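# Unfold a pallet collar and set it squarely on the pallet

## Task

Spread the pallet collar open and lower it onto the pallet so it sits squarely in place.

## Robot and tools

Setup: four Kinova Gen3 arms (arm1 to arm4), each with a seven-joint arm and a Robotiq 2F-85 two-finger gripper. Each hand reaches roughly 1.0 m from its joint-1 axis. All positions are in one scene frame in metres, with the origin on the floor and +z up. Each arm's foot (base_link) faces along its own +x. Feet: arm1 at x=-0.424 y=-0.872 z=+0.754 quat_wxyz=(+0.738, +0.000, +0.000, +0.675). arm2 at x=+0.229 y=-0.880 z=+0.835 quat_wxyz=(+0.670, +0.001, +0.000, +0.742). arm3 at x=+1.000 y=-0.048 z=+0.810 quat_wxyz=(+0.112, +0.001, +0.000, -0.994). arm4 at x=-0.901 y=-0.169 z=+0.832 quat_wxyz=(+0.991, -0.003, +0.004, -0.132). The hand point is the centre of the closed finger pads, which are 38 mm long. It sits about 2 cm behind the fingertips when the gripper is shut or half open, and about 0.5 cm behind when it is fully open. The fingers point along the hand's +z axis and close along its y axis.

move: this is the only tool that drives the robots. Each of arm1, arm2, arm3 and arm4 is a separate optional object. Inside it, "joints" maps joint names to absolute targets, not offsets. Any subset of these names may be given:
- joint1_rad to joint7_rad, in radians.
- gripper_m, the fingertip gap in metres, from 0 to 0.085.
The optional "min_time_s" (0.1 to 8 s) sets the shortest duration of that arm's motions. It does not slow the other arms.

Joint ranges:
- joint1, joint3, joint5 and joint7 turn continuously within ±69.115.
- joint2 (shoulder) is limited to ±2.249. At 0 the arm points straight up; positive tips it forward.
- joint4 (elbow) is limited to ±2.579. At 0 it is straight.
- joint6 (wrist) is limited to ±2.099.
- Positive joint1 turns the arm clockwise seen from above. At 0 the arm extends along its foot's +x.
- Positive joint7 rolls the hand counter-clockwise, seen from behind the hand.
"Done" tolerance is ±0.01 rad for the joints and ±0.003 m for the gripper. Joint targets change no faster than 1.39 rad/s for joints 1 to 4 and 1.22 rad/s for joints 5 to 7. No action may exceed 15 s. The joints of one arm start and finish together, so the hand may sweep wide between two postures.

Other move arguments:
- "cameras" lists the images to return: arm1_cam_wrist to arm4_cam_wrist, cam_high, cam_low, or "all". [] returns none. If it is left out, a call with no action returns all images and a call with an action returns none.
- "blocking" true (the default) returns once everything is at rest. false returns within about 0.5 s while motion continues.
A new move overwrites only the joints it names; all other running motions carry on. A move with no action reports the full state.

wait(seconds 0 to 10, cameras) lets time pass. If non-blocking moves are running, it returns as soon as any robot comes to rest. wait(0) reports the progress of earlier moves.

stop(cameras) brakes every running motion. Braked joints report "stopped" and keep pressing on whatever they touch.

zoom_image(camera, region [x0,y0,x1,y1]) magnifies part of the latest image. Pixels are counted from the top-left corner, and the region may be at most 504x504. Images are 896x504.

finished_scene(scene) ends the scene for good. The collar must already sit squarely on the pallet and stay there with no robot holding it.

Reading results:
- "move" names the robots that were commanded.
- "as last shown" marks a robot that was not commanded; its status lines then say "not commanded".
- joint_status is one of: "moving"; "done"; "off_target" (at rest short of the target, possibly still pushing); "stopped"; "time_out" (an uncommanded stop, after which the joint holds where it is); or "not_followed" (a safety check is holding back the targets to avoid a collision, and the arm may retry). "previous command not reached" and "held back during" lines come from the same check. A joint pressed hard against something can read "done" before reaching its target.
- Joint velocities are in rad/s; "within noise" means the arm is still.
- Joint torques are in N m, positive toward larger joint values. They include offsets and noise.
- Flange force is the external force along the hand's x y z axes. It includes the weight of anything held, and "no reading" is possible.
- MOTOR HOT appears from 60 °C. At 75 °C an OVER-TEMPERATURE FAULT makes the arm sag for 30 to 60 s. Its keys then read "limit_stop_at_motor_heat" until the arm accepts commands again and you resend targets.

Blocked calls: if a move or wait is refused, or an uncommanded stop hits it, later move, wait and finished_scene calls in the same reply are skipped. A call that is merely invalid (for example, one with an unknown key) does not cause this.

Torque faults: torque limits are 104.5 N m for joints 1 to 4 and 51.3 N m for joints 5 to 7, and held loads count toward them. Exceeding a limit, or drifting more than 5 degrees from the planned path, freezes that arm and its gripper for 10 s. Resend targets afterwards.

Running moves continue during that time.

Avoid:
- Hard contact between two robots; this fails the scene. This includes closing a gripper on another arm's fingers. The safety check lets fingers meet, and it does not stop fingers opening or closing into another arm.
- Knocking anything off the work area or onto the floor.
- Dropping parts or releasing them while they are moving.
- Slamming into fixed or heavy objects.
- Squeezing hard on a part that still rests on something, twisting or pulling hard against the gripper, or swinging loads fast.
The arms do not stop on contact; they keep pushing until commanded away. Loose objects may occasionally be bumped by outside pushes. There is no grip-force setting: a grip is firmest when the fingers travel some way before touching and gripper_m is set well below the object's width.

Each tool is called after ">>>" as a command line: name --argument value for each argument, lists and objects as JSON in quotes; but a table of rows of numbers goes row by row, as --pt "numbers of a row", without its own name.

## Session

>>> move

>>> zoom_image --camera "cam_high" --region '[220, 80, 640, 440]'

>>> zoom_image --camera "cam_low" --region '[150, 180, 600, 450]'

Scene clock: 0.00 s.
Joint torques (N m): no reading
Motor temperatures (°C): arm1=[31 29 26 29 37 33 42] | arm2=[27 33 28 27 33 36 39] | arm3=[28 43 27 34 36 45 35] | arm4=[26 48 26 26 35 46 34]
Flange force (N): no reading
Joint velocities: within noise
arm1.joint_positions: joint1_rad=+0.363 joint2_rad=-0.351 joint3_rad=-0.093 joint4_rad=+1.581 joint5_rad=-0.023 joint6_rad=+1.975 joint7_rad=+1.182 gripper_m=+0.085
arm1.joint_status: not commanded
arm1.hand: x=-0.3653 y=-0.7538 z=+1.2277 quat_wxyz=(+0.019, +0.401, -0.916, +0.027) (m; scene frame)
arm2.joint_positions: joint1_rad=+0.063 joint2_rad=-0.349 joint3_rad=-0.071 joint4_rad=+1.560 joint5_rad=-0.016 joint6_rad=+1.952 joint7_rad=+1.097 gripper_m=+0.085
arm2.joint_status: not commanded
arm2.hand: x=+0.2303 y=-0.7373 z=+1.3153 quat_wxyz=(+0.001, +0.568, -0.823, +0.011) (m; scene frame)
arm3.joint_positions: joint1_rad=-0.347 joint2_rad=-0.422 joint3_rad=-0.089 joint4_rad=+1.424 joint5_rad=-0.076 joint6_rad=+1.962 joint7_rad=+1.495 gripper_m=+0.085
arm3.joint_status: not commanded
arm3.hand: x=+0.8866 y=-0.1413 z=+1.3411 quat_wxyz=(-0.047, -0.949, -0.302, +0.075) (m; scene frame)
arm4.joint_positions: joint1_rad=-0.415 joint2_rad=-0.491 joint3_rad=-0.071 joint4_rad=+1.474 joint5_rad=+0.012 joint6_rad=+1.979 joint7_rad=+1.861 gripper_m=+0.085
arm4.joint_status: not commanded
arm4.hand: x=-0.7767 y=-0.1617 z=+1.3556 quat_wxyz=(-0.084, +0.246, -0.965, +0.026) (m; scene frame)
pictures: arm1_cam_wrist, arm2_cam_wrist, arm3_cam_wrist, arm4_cam_wrist, cam_high, cam_low

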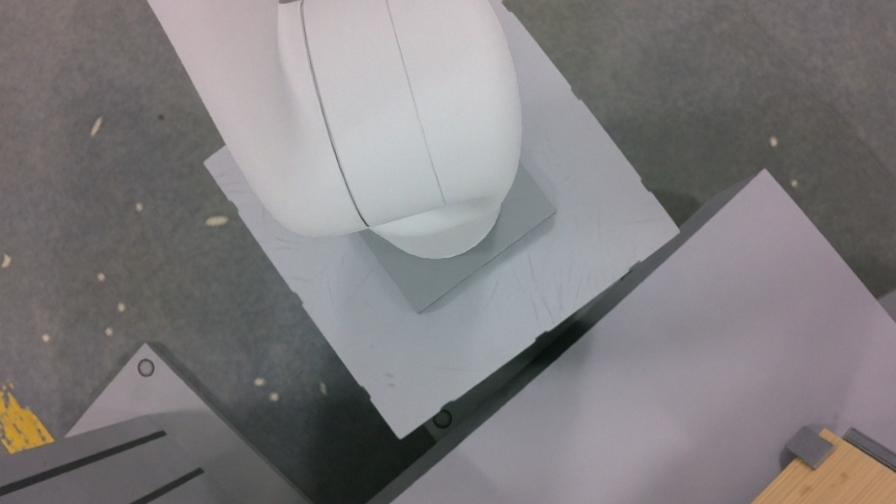

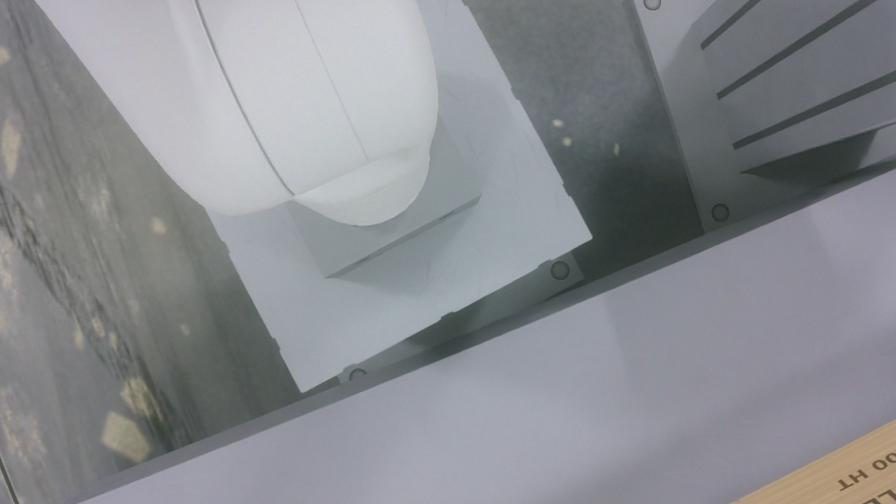

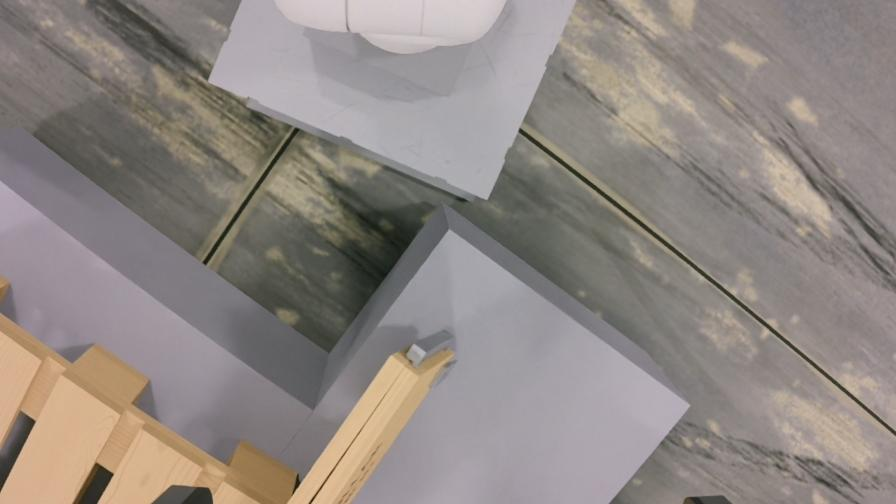

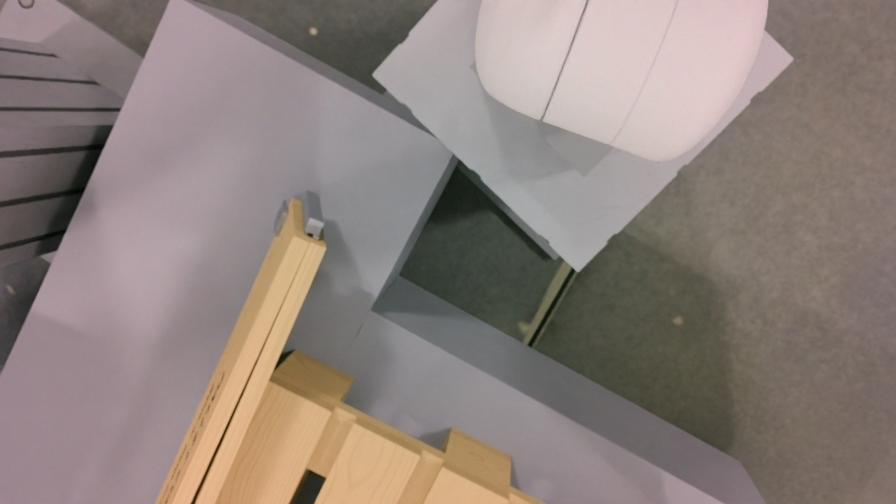

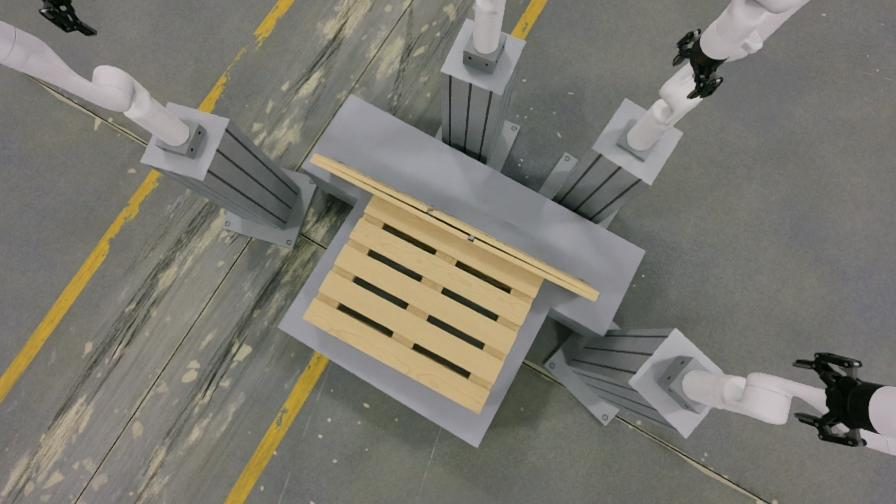

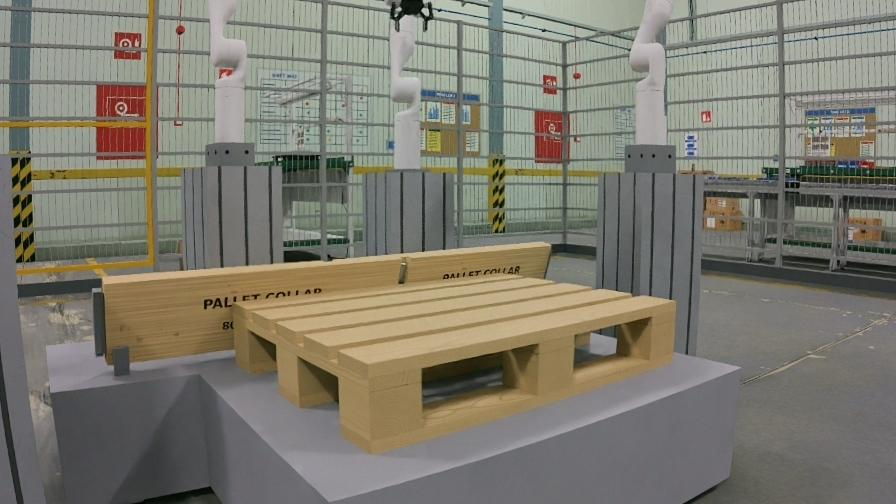

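Scaled by 1.200 from the camera's image (finer frame: 1280x720).

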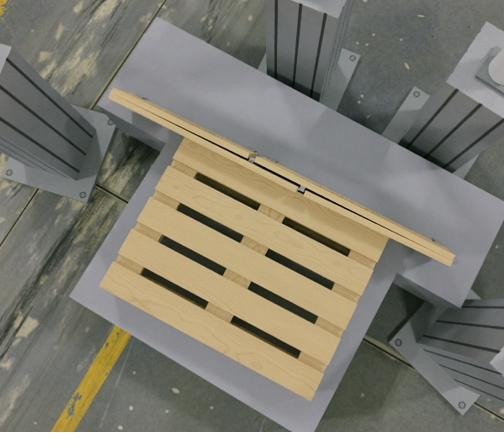

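Scaled by 1.120 from the camera's image (finer frame: 1280x720).

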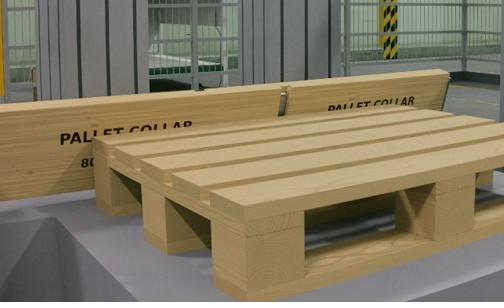

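>>> move --arm2 '{"joints": {"joint1_rad": -0.2749, "joint2_rad": 0.9805, "joint3_rad": 0, "joint4_rad": 1.4722, "joint5_rad": 0.0, "joint6_rad": 0.6888, "joint7_rad": 2.7648, "gripper_m": 0.0}, "min_time_s": 3.0}' --arm3 '{"joints": {"joint1_rad": -0.4723, "joint2_rad": 0.8872, "joint3_rad": 0, "joint4_rad": 1.9432, "joint5_rad": 0.0, "joint6_rad": 0.3112, "joint7_rad": 0.8741, "gripper_m": 0.05}, "min_time_s": 3.0}' --arm4 '{"joints": {"joint1_rad": 0.1248, "joint2_rad": 0.9223, "joint3_rad": 0, "joint4_rad": 2.0457, "joint5_rad": 0.0, "joint6_rad": 0.1736, "joint7_rad": 1.9603, "gripper_m": 0.05}, "min_time_s": 3.0}' --cameras '["arm2_cam_wrist", "arm3_cam_wrist", "arm4_cam_wrist", "cam_high"]'

Scene clock: 104.60 s.
Joint torques (N m): arm1=[-0.54 -3.45 -1.33 -8.39 0.3 0.19 0.36] | arm2=[0.59 -20.61 0.21 -6.55 0.24 -0.21 -0.36] | arm3=[-0.71 -18.24 0.28 -3.49 0.47 0.1 -0.03] | arm4=[0.41 -17.45 -0.56 -1.3 -0.18 0.32 -0.05]
Motor temperatures (°C): arm1=[31 29 26 29 37 33 42] | arm2=[27 32 28 27 33 36 39] | arm3=[28 39 27 34 36 45 35] | arm4=[26 42 26 26 35 46 34]
Flange force (N): arm1=[-5.0 -1.3 -1.5] | arm2=[1.2 5.7 -4.3] | arm3=[1.5 -2.9 -1.1] | arm4=[0.1 0.8 -0.7]
move: arm2 done; arm3 done; arm4 done
Joint velocities: within noise
arm1: as last shown
arm2.joint_positions: joint1_rad=-0.275 joint2_rad=+0.980 joint3_rad=+0.000 joint4_rad=+1.472 joint5_rad=+0.000 joint6_rad=+0.689 joint7_rad=+2.765 gripper_m=+0.000
arm2.joint_status: all done
arm2.hand: x=+0.0496 y=-0.3603 z=+0.8016 quat_wxyz=(-0.001, +1.000, +0.000, -0.001)
arm3.joint_positions: joint1_rad=-0.472 joint2_rad=+0.887 joint3_rad=+0.000 joint4_rad=+1.943 joint5_rad=+0.000 joint6_rad=+0.311 joint7_rad=+0.874 gripper_m=+0.050
arm3.joint_status: all done
arm3.hand: x=+0.6605 y=-0.3003 z=+0.7492 quat_wxyz=(+0.000, -1.000, +0.000, -0.001)
arm4.joint_positions: joint1_rad=+0.125 joint2_rad=+0.922 joint3_rad=+0.000 joint4_rad=+2.046 joint5_rad=+0.000 joint6_rad=+0.174 joint7_rad=+1.960 gripper_m=+0.050
arm4.joint_status: all done
arm4.hand: x=-0.5513 y=-0.3407 z=+0.7480 quat_wxyz=(+0.005, -0.001, -1.000, +0.002)

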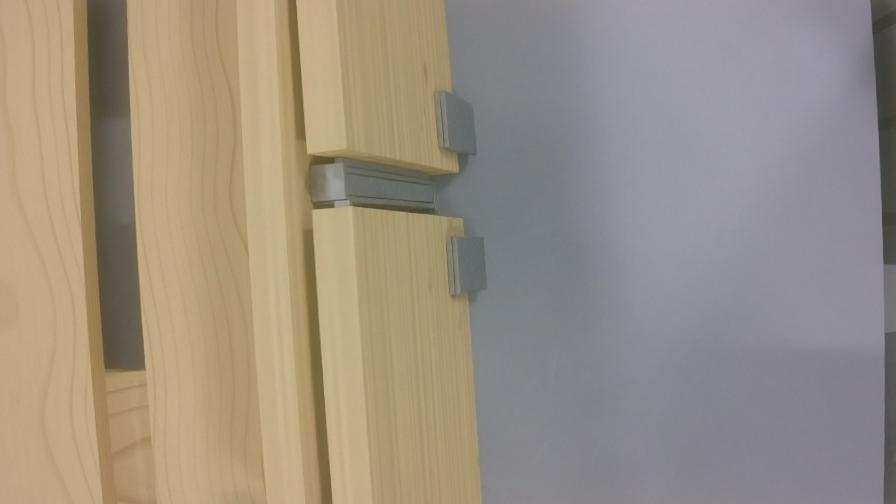

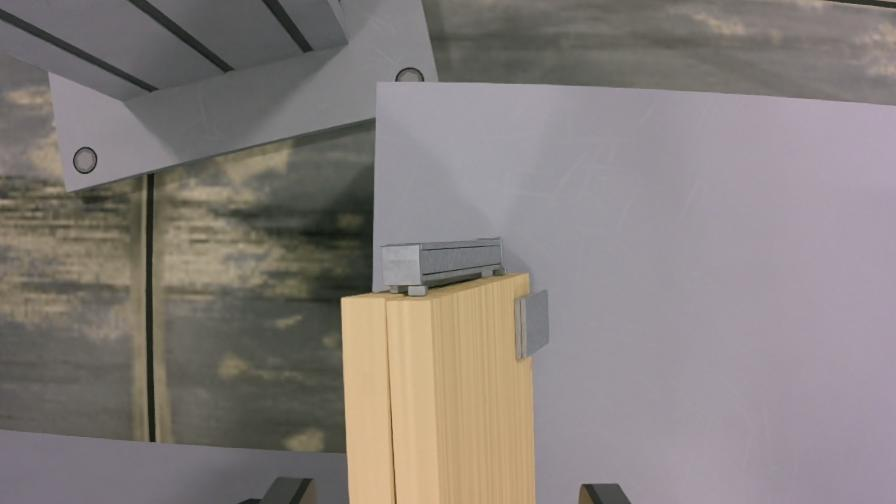

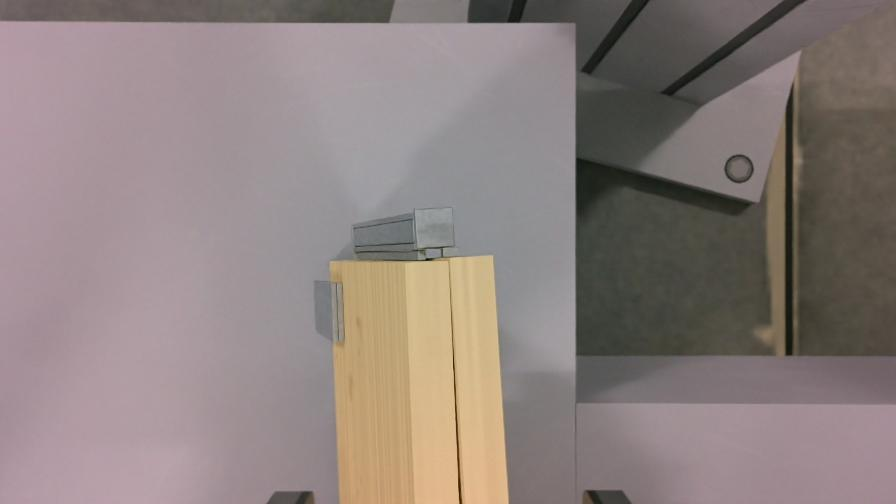

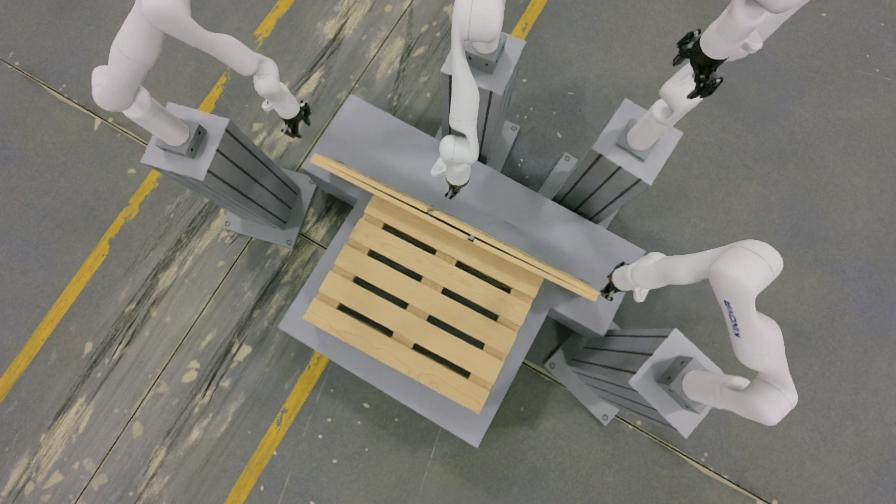

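>>> move --arm3 '{"joints": {"joint1_rad": -0.5212, "joint2_rad": 1.2587, "joint4_rad": 1.9852, "joint5_rad": 0.0, "joint6_rad": -0.1023, "joint7_rad": 0.8688, "gripper_m": 0.05}, "min_time_s": 2.0}' --arm4 '{"joints": {"joint1_rad": 0.216, "joint2_rad": 1.3254, "joint3_rad": 0, "joint4_rad": 2.0511, "joint5_rad": 0.0, "joint6_rad": -0.2349, "joint7_rad": 2.0952, "gripper_m": 0.05}, "min_time_s": 2.0}' --cameras '[]'

>>> move --arm3 '{"joints": {"joint2_rad": 1.5602, "joint4_rad": 1.7489, "joint6_rad": -0.1675}, "min_time_s": 2.0}' --arm4 '{"joints": {"joint2_rad": 1.6252, "joint4_rad": 1.7906, "joint6_rad": -0.2742}, "min_time_s": 2.0}' --cameras '["arm3_cam_wrist", "arm4_cam_wrist"]'

Scene clock: 388.30 s.
Joint torques (N m): arm1=[-0.53 -3.47 -1.29 -8.38 0.32 0.18 0.4] | arm2=[0.61 -20.65 0.17 -6.52 0.27 -0.23 -0.36] | arm3=[-0.73 -18.19 0.34 0.17 0.5 0.11 -0.03] | arm4=[0.4 -17.26 -0.44 2.37 -0.18 0.29 -0.02]
Motor temperatures (°C): arm1=[31 29 26 29 37 33 42] | arm2=[27 34 28 27 33 36 39] | arm3=[28 37 27 32 36 44 35] | arm4=[26 39 26 26 35 45 34]
Flange force (N): arm1=[-5.0 -1.1 -1.6] | arm2=[1.1 5.5 -4.3] | arm3=[1.4 -2.4 -2.1] | arm4=[0.1 0.0 -0.9]
move: arm3 done; arm4 done
Joint velocities: within noise
arm1, arm2: as last shown
arm3.joint_positions: joint1_rad=-0.521 joint2_rad=+1.259 joint3_rad=+0.000 joint4_rad=+1.985 joint5_rad=+0.000 joint6_rad=-0.102 joint7_rad=+0.869 gripper_m=+0.050
arm3.joint_status: all done
arm3.hand: x=+0.7133 y=-0.2799 z=+0.5993 quat_wxyz=(+0.000, -1.000, -0.022, -0.001)
arm4.joint_positions: joint1_rad=+0.216 joint2_rad=+1.325 joint3_rad=+0.000 joint4_rad=+2.051 joint5_rad=+0.000 joint6_rad=-0.235 joint7_rad=+2.095 gripper_m=+0.050
arm4.joint_status: all done
arm4.hand: x=-0.6181 y=-0.3473 z=+0.6006 quat_wxyz=(+0.005, +0.021, -1.000, +0.002)

Scene clock: 390.67 s.
Joint torques (N m): arm1=[-0.52 -3.48 -1.26 -8.41 0.28 0.22 0.35] | arm2=[0.66 -20.62 0.14 -6.42 0.23 -0.25 -0.34] | arm3=[-0.7 -18.58 0.43 0.73 0.53 0.1 -0.01] | arm4=[0.41 -17.48 -0.49 2.68 -0.19 0.33 -0.03]
Motor temperatures (°C): arm1=[31 29 26 29 37 33 42] | arm2=[27 34 28 27 33 36 39] | arm3=[28 37 27 32 36 44 35] | arm4=[26 39 26 26 35 45 34]
Flange force (N): arm1=[-5.1 -1.2 -1.4] | arm2=[0.8 5.1 -4.3] | arm3=[1.4 -2.2 -2.8] | arm4=[0.4 0.1 -1.0]
move: arm3 done; arm4 done
Joint velocities: within noise
arm1, arm2: as last shown
arm3.joint_positions: joint1_rad=-0.521 joint2_rad=+1.560 joint3_rad=+0.000 joint4_rad=+1.749 joint5_rad=+0.000 joint6_rad=-0.167 joint7_rad=+0.869 gripper_m=+0.050
arm3.joint_status: all done
arm3.hand: x=+0.7135 y=-0.2800 z=+0.4773 quat_wxyz=(+0.000, -1.000, -0.022, -0.001)
arm4.joint_positions: joint1_rad=+0.216 joint2_rad=+1.625 joint3_rad=+0.000 joint4_rad=+1.791 joint5_rad=+0.000 joint6_rad=-0.274 joint7_rad=+2.095 gripper_m=+0.050
arm4.joint_status: all done
arm4.hand: x=-0.6192 y=-0.3478 z=+0.4786 quat_wxyz=(+0.005, +0.021, -1.000, +0.002)

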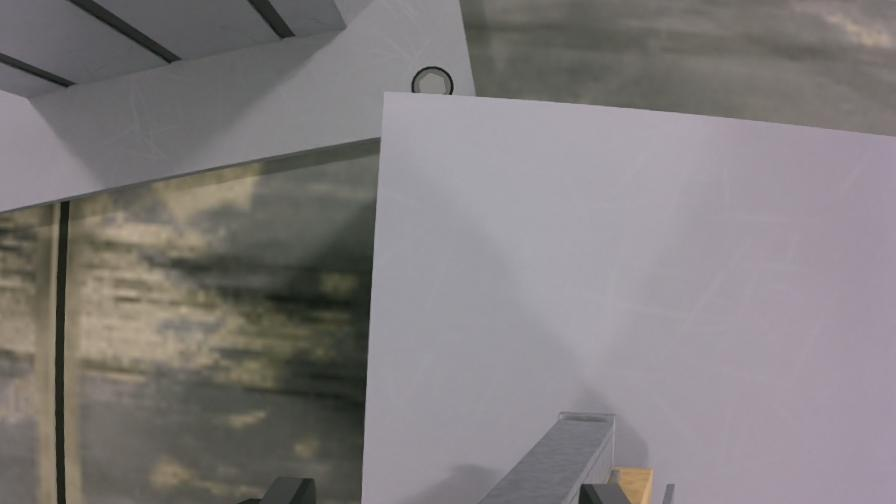

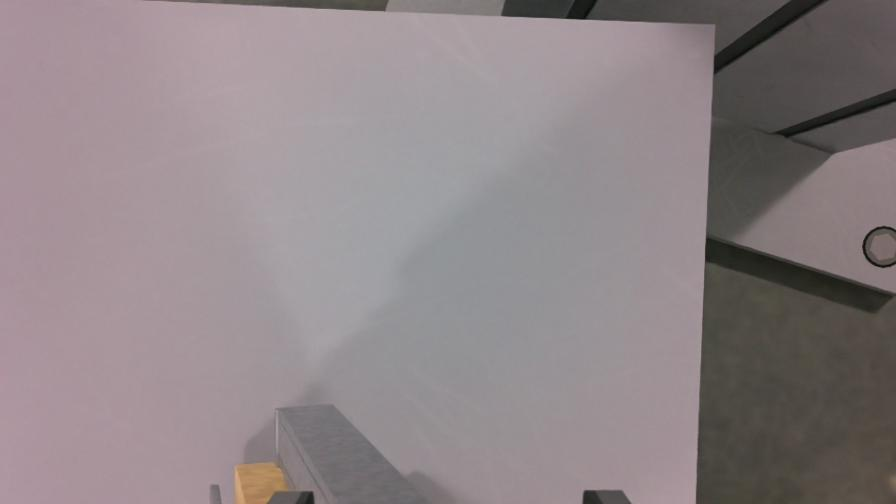

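>>> move --arm3 '{"joints": {"gripper_m": 0.011}}' --arm4 '{"joints": {"gripper_m": 0.011}}' --cameras '["arm2_cam_wrist", "arm3_cam_wrist", "arm4_cam_wrist", "cam_high"]'

>>> zoom_image --camera "arm2_cam_wrist" --region '[150, 0, 550, 504]'

Scene clock: 420.20 s.
Joint torques (N m): arm1=[-0.6 -3.49 -1.29 -8.39 0.3 0.22 0.38] | arm2=[0.65 -20.63 0.17 -6.57 0.23 -0.24 -0.37] | arm3=[6.07 -6.07 13.62 4.34 -0.83 3.49 -0.1] | arm4=[-5.72 -6.05 -14.24 2.04 2.1 1.97 0.07]
Motor temperatures (°C): arm1=[31 29 26 29 37 33 42] | arm2=[27 34 28 27 33 36 39] | arm3=[28 36 27 32 36 44 35] | arm4=[26 39 26 25 35 45 34]
Flange force (N): arm1=[-5.1 -1.1 -1.4] | arm2=[1.1 5.7 -4.3] | arm3=[9.7 14.3 -24.0] | arm4=[8.9 -15.7 -29.7]
move: arm3 off_target; arm4 off_target
Joint velocities: within noise
arm1, arm2: as last shown
arm3.joint_positions: joint1_rad=-0.521 joint2_rad=+1.560 joint3_rad=+0.000 joint4_rad=+1.749 joint5_rad=+0.000 joint6_rad=-0.167 joint7_rad=+0.869 gripper_m=+0.024
arm3.joint_status: gripper_m off_target (ended at +0.024, target +0.011)
arm3.hand: x=+0.7135 y=-0.2800 z=+0.4774 quat_wxyz=(+0.000, -1.000, -0.022, -0.001)
arm4.joint_positions: joint1_rad=+0.216 joint2_rad=+1.625 joint3_rad=+0.000 joint4_rad=+1.791 joint5_rad=+0.000 joint6_rad=-0.274 joint7_rad=+2.095 gripper_m=+0.025
arm4.joint_status: gripper_m off_target (ended at +0.025, target +0.011)
arm4.hand: x=-0.6192 y=-0.3479 z=+0.4786 quat_wxyz=(+0.005, +0.021, -1.000, +0.002)

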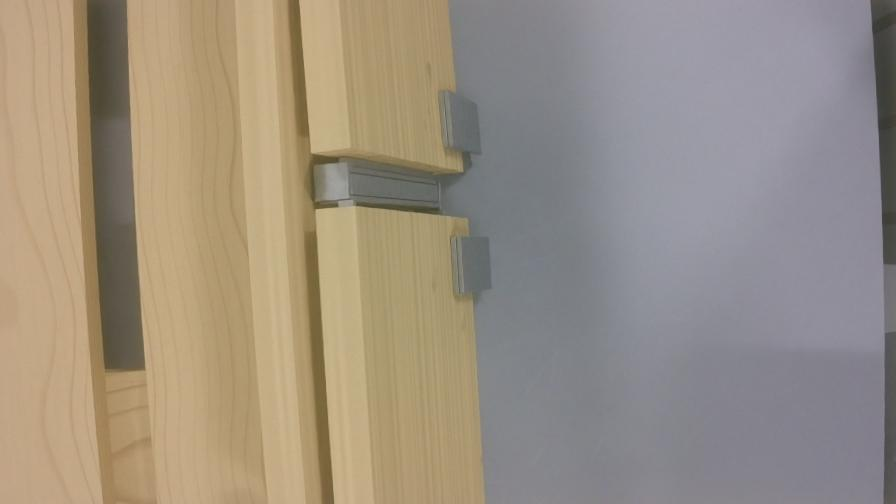

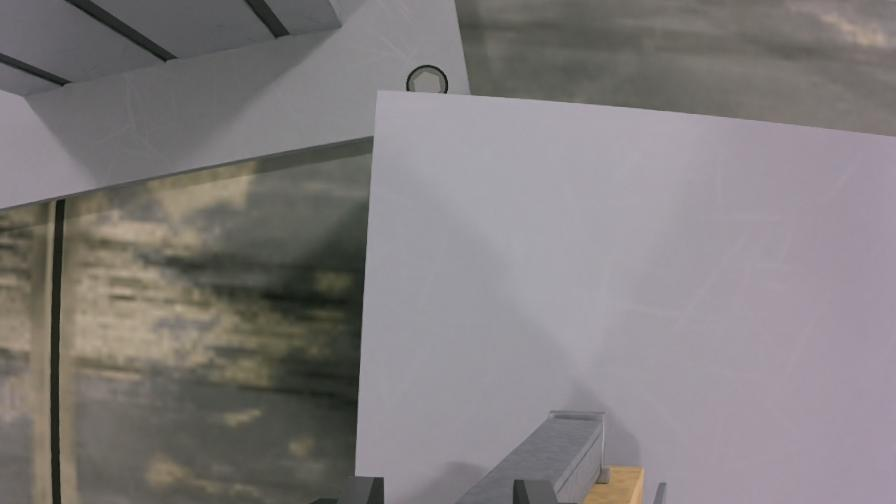

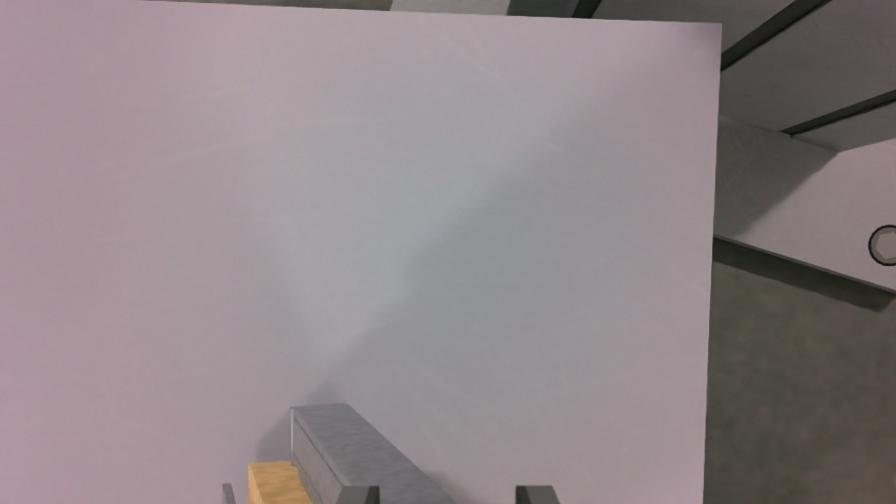

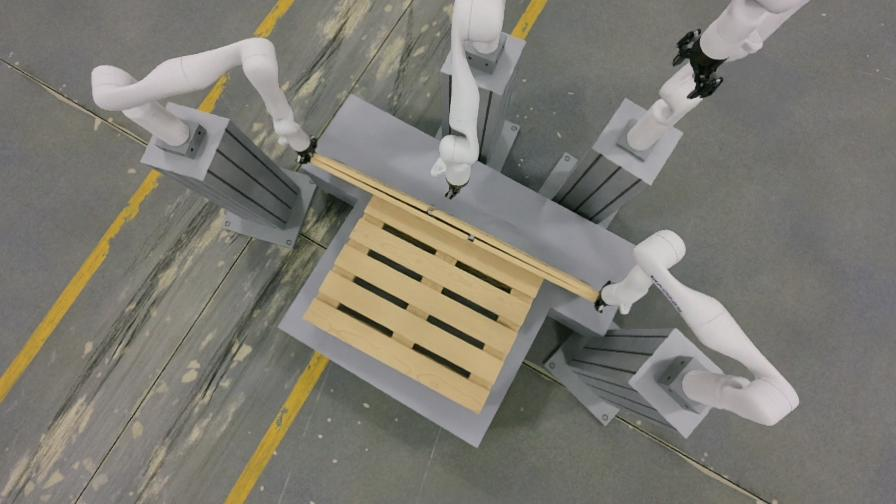

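Scaled by 1.000.

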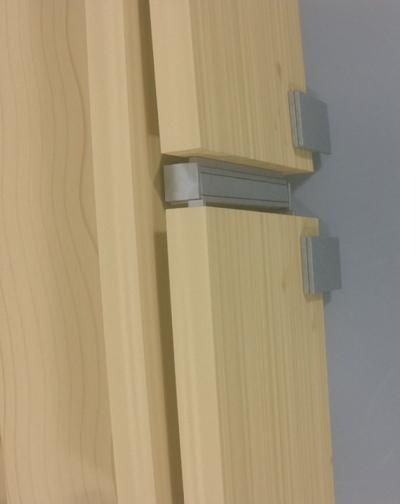

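>>> move --arm3 '{"joints": {"joint1_rad": -0.6031, "joint2_rad": 1.535, "joint4_rad": 1.6789, "joint5_rad": 0.0, "joint6_rad": -0.0724, "joint7_rad": 0.7869}, "min_time_s": 3.0}' --arm4 '{"joints": {"joint1_rad": 0.3261, "joint2_rad": 1.5945, "joint3_rad": 0, "joint4_rad": 1.7397, "joint5_rad": 0.0, "joint6_rad": -0.1926, "joint7_rad": 2.2053}, "min_time_s": 3.0}' --cameras '["arm2_cam_wrist", "arm3_cam_wrist", "arm4_cam_wrist", "cam_low"]'

Scene clock: 457.47 s.
Joint torques (N m): arm1=[-0.57 -3.45 -1.33 -8.41 0.28 0.16 0.39] | arm2=[0.56 -20.6 0.07 -6.51 0.27 -0.25 -0.38] | arm3=[-3.98 -23.08 -3.72 3.36 1.16 1.55 0.53] | arm4=[3.64 -20.95 4.37 8.99 -0.7 2.91 -0.16]
Motor temperatures (°C): arm1=[31 29 26 29 37 33 42] | arm2=[27 34 28 27 33 36 39] | arm3=[28 36 27 32 36 44 35] | arm4=[26 39 26 26 35 45 34]
Flange force (N): arm1=[-5.0 -1.3 -1.5] | arm2=[1.2 5.4 -4.4] | arm3=[-7.6 -3.8 14.1] | arm4=[-12.4 0.8 22.5]
move: arm3 done; arm4 done
Joint velocities: within noise
arm1, arm2: as last shown
arm3.joint_positions: joint1_rad=-0.603 joint2_rad=+1.535 joint3_rad=+0.000 joint4_rad=+1.679 joint5_rad=+0.000 joint6_rad=-0.072 joint7_rad=+0.787 gripper_m=+0.016
arm3.joint_status: all done
arm3.on_its_own: gripper_m moved -0.007 toward your old target +0.011
arm3.hand: x=+0.7135 y=-0.3244 z=+0.4844 quat_wxyz=(+0.000, -1.000, -0.022, -0.001)
arm4.joint_positions: joint1_rad=+0.326 joint2_rad=+1.595 joint3_rad=+0.000 joint4_rad=+1.740 joint5_rad=+0.000 joint6_rad=-0.193 joint7_rad=+2.205 gripper_m=+0.017
arm4.joint_status: all done
arm4.on_its_own: gripper_m moved -0.008 toward your old target +0.011
arm4.hand: x=-0.6193 y=-0.3923 z=+0.4858 quat_wxyz=(+0.005, +0.021, -1.000, +0.002)

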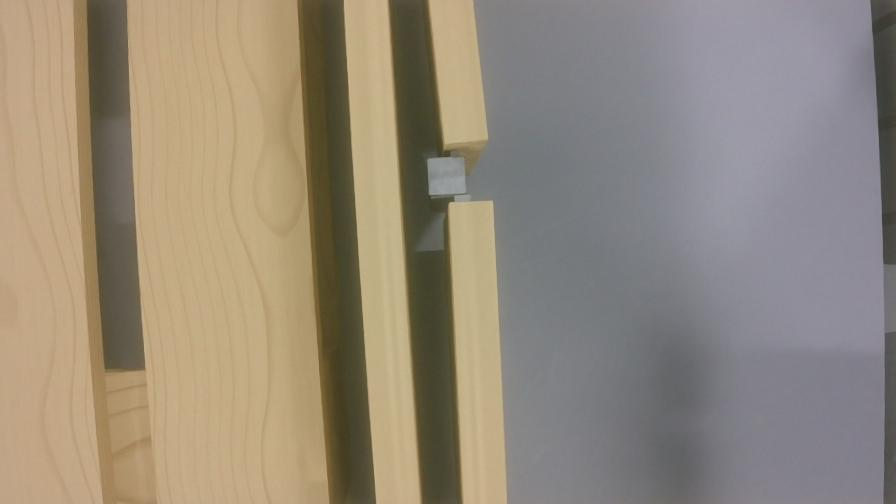

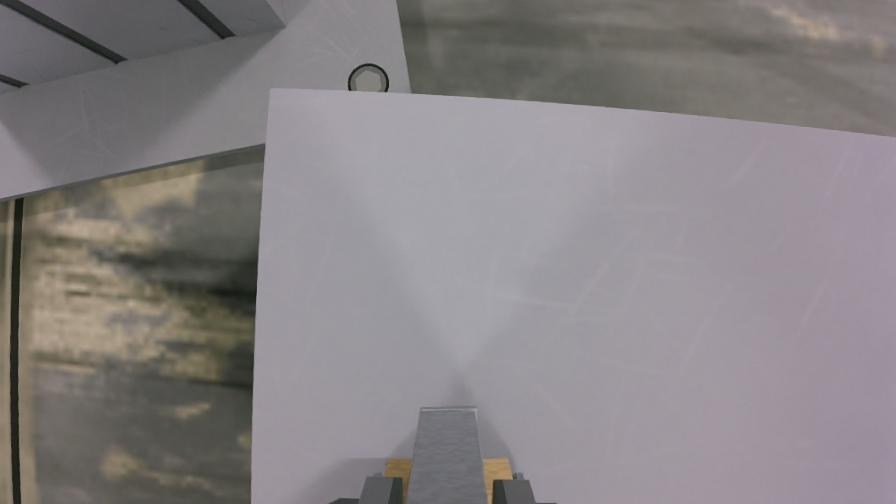

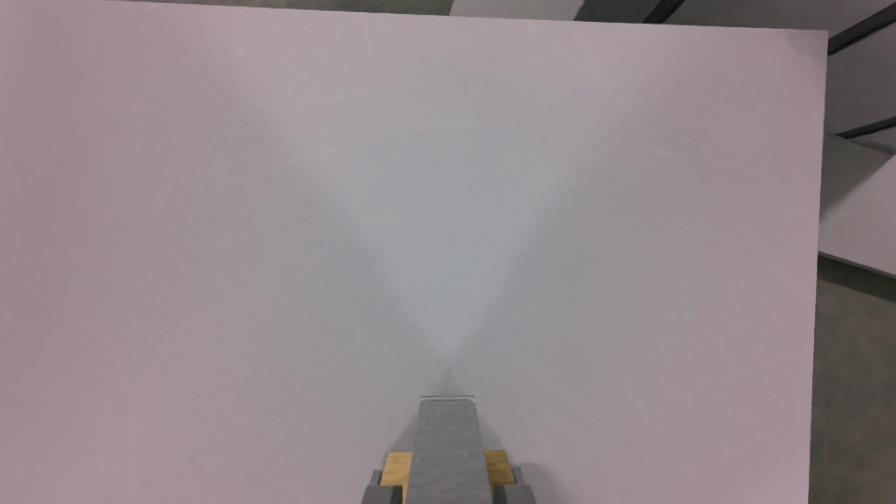

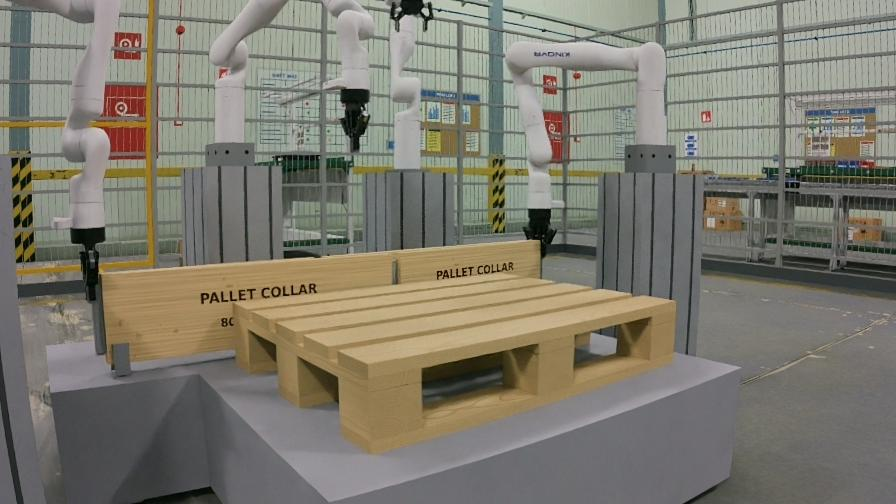

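>>> move --arm3 '{"joints": {"joint1_rad": -0.616, "joint2_rad": 1.5328, "joint4_rad": 1.6572, "joint5_rad": 0.0, "joint6_rad": -0.0483, "joint7_rad": 1.0096}, "min_time_s": 3.0}' --arm4 '{"joints": {"joint1_rad": 0.4027, "joint2_rad": 1.5829, "joint3_rad": 0, "joint4_rad": 1.6553, "joint5_rad": 0.0, "joint6_rad": -0.0967, "joint7_rad": 2.151}, "min_time_s": 3.0}' --cameras '["arm2_cam_wrist", "cam_high"]'

Scene clock: 530.23 s.
Joint torques (N m): arm1=[-0.54 -3.5 -1.28 -8.44 0.29 0.21 0.38] | arm2=[0.59 -20.59 0.16 -6.49 0.23 -0.23 -0.36] | arm3=[3.61 -36.71 10.23 -12.16 1.83 -5.96 1.55] | arm4=[-1.95 -38.48 -7.22 -10.11 -2.59 -5.45 -2.85]
Motor temperatures (°C): arm1=[31 29 26 29 37 32 42] | arm2=[27 34 28 27 33 36 39] | arm3=[28 38 27 32 36 44 35] | arm4=[26 42 26 25 35 45 34]
Flange force (N): arm1=[-5.0 -1.1 -1.3] | arm2=[1.1 5.5 -4.4] | arm3=[26.2 1.0 10.5] | arm4=[22.8 0.9 18.3]
move: arm3 done; arm4 done
Joint velocities: within noise
arm1, arm2: as last shown
arm3.joint_positions: joint1_rad=-0.616 joint2_rad=+1.533 joint3_rad=+0.000 joint4_rad=+1.657 joint5_rad=+0.000 joint6_rad=-0.048 joint7_rad=+1.010 gripper_m=+0.016
arm3.joint_status: all done
arm3.hand: x=+0.7122 y=-0.3336 z=+0.4849 quat_wxyz=(+0.000, -0.990, -0.140, -0.001)
arm4.joint_positions: joint1_rad=+0.403 joint2_rad=+1.583 joint3_rad=+0.000 joint4_rad=+1.655 joint5_rad=+0.000 joint6_rad=-0.097 joint7_rad=+2.151 gripper_m=+0.017
arm4.joint_status: all done
arm4.hand: x=-0.6136 y=-0.4320 z=+0.4864 quat_wxyz=(+0.004, -0.044, -0.999, +0.002)

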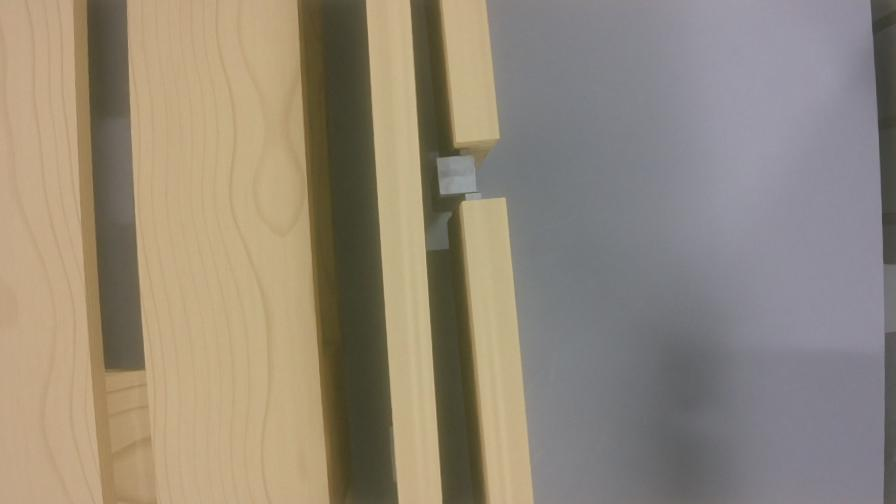

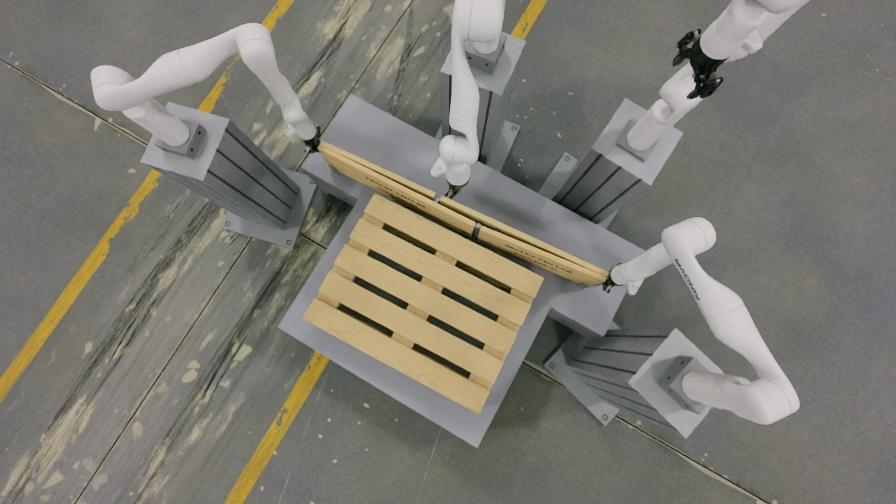

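>>> move --arm3 '{"joints":{"joint1_rad":-0.6908,"joint2_rad":1.5349,"joint4_rad":1.5365,"joint6_rad":0.0701,"joint7_rad":0.9349},"min_time_s":3}' --arm4 '{"joints":{"joint1_rad":0.494,"joint2_rad":1.5775,"joint4_rad":1.5458,"joint6_rad":0.0183,"joint7_rad":2.2422},"min_time_s":3}' --cameras '["arm2_cam_wrist","cam_high"]'

Scene clock: 709.83 s.
Joint torques (N m): arm1=[-0.56 -3.45 -1.27 -8.42 0.27 0.2 0.44] | arm2=[0.56 -20.62 0.14 -6.48 0.18 -0.28 -0.32] | arm3=[6.06 -39.79 12.96 -14.31 2.43 -6.24 1.63] | arm4=[-5.02 -42.64 -11.03 -13.27 -2.98 -6.08 -2.86]
Motor temperatures (°C): arm1=[30 29 26 29 37 32 42] | arm2=[27 34 28 27 33 36 39] | arm3=[28 48 28 34 36 44 35] | arm4=[26 59 26 27 35 45 35]
Flange force (N): arm1=[-4.9 -0.9 -1.4] | arm2=[1.1 5.2 -4.4] | arm3=[29.7 1.8 12.7] | arm4=[28.3 -0.1 20.7]
move: arm3 done; arm4 done
Joint velocities: within noise
arm1, arm2: as last shown
arm3.joint_positions: joint1_rad=-0.691 joint2_rad=+1.535 joint3_rad=+0.000 joint4_rad=+1.536 joint5_rad=+0.000 joint6_rad=+0.070 joint7_rad=+0.935 gripper_m=+0.016
arm3.joint_status: all done
arm3.hand: x=+0.7115 y=-0.3840 z=+0.4844 quat_wxyz=(-0.001, -0.990, -0.140, -0.001)
arm4.joint_positions: joint1_rad=+0.494 joint2_rad=+1.578 joint3_rad=+0.000 joint4_rad=+1.546 joint5_rad=+0.000 joint6_rad=+0.018 joint7_rad=+2.242 gripper_m=+0.017
arm4.joint_status: all done
arm4.hand: x=-0.6125 y=-0.4823 z=+0.4875 quat_wxyz=(+0.005, -0.044, -0.999, +0.002)

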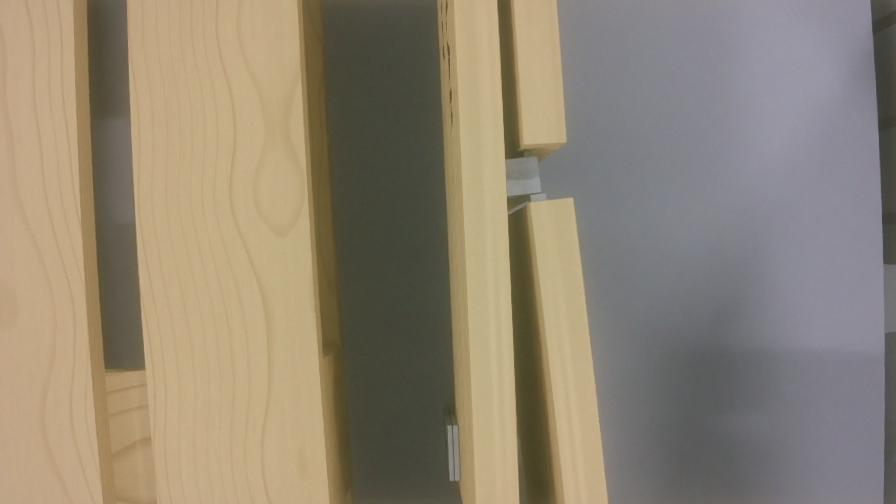

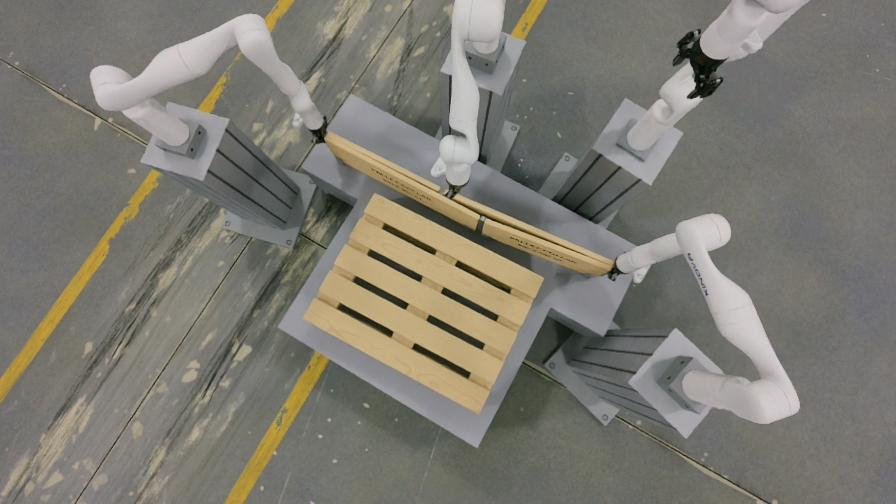

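>>> zoom_image --camera "cam_high" --region '[300, 100, 640, 300]'

>>> zoom_image --camera "arm2_cam_wrist" --region '[380, 0, 660, 504]'

Scaled by 1.482 from the camera's image (finer frame: 1280x720).

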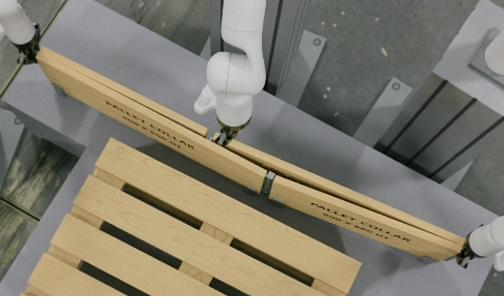

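Scaled by 1.000.

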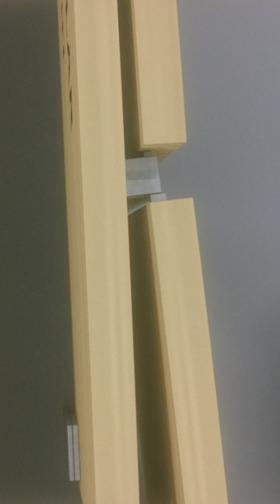

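>>> move --arm3 '{"joints":{"joint1_rad":-0.6667,"joint2_rad":1.5332,"joint4_rad":1.5903,"joint6_rad":0.018,"joint7_rad":0.9589},"min_time_s":2}' --arm4 '{"joints":{"joint1_rad":0.4619,"joint2_rad":1.5781,"joint4_rad":1.5942,"joint6_rad":-0.0308,"joint7_rad":2.2102},"min_time_s":2}' --cameras '["arm2_cam_wrist","cam_high"]'

>>> zoom_image --camera "cam_high" --region '[300, 100, 640, 300]'

Scene clock: 814.87 s.
Joint torques (N m): arm1=[-0.55 -3.44 -1.33 -8.35 0.27 0.2 0.38] | arm2=[0.57 -20.68 0.14 -6.51 0.29 -0.23 -0.36] | arm3=[1.67 -33.15 5.98 -6.63 1.38 -2.84 0.92] | arm4=[-2.86 -36.21 -6.82 -7.61 -1.77 -3.72 -1.81]
Motor temperatures (°C): arm1=[30 29 26 29 37 32 42] | arm2=[27 34 28 27 33 36 39] | arm3=[28 46 28 34 36 44 35] | arm4=[26 66 27 27 35 44 34]
Flange force (N): arm1=[-5.0 -1.3 -1.6] | arm2=[1.1 5.4 -4.2] | arm3=[13.4 -0.5 14.8] | arm4=[17.8 -0.6 18.9]
move: arm3 done; arm4 done
MOTOR HOT: the motor of arm4's joint2_rad reports 66 °C; the controller stops that arm at 75 °C. To cool a motor, set the load down, stop pushing, or move to a pose that needs little force.
Joint velocities: within noise
arm1.joint_positions: joint1_rad=+0.363 joint2_rad=-0.351 joint3_rad=-0.093 joint4_rad=+1.581 joint5_rad=-0.023 joint6_rad=+1.975 joint7_rad=+1.182 gripper_m=+0.085
arm1.joint_status: not commanded
arm1.hand: x=-0.3653 y=-0.7538 z=+1.2277 quat_wxyz=(+0.019, +0.401, -0.916, +0.027)
arm2: as last shown
arm3.joint_positions: joint1_rad=-0.667 joint2_rad=+1.533 joint3_rad=+0.000 joint4_rad=+1.590 joint5_rad=+0.000 joint6_rad=+0.018 joint7_rad=+0.959 gripper_m=+0.016
arm3.joint_status: all done
arm3.hand: x=+0.7138 y=-0.3642 z=+0.4844 quat_wxyz=(-0.001, -0.990, -0.140, -0.001)
arm4.joint_positions: joint1_rad=+0.462 joint2_rad=+1.578 joint3_rad=+0.000 joint4_rad=+1.594 joint5_rad=+0.000 joint6_rad=-0.031 joint7_rad=+2.210 gripper_m=+0.017
arm4.joint_status: all done
arm4.hand: x=-0.6140 y=-0.4625 z=+0.4872 quat_wxyz=(+0.004, -0.044, -0.999, +0.002)

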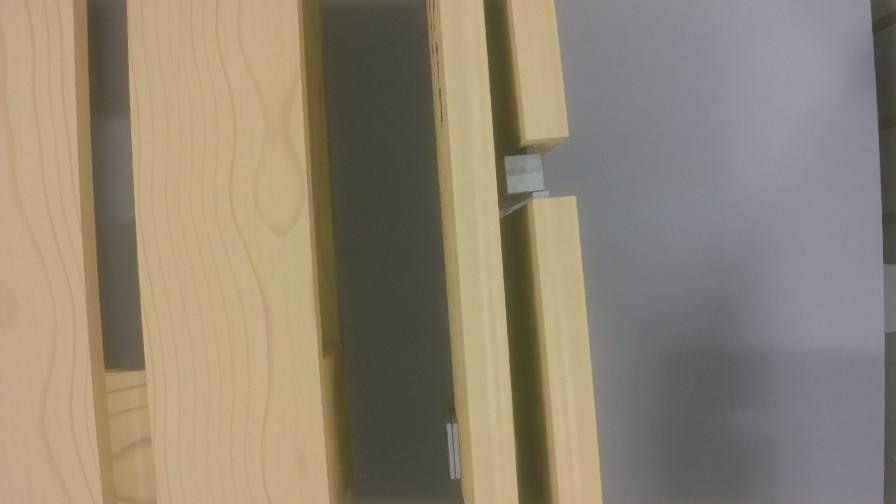

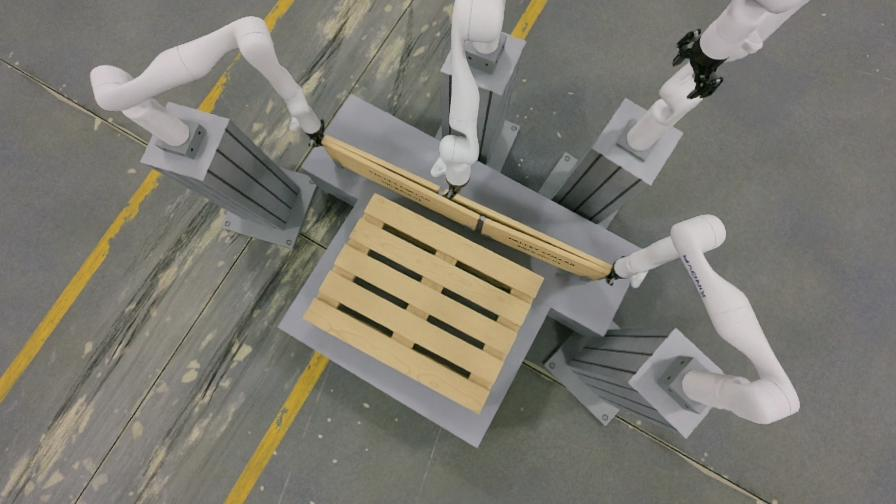

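Scaled by 1.482 from the camera's image (finer frame: 1280x720).

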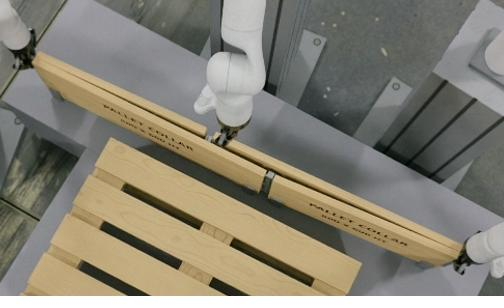

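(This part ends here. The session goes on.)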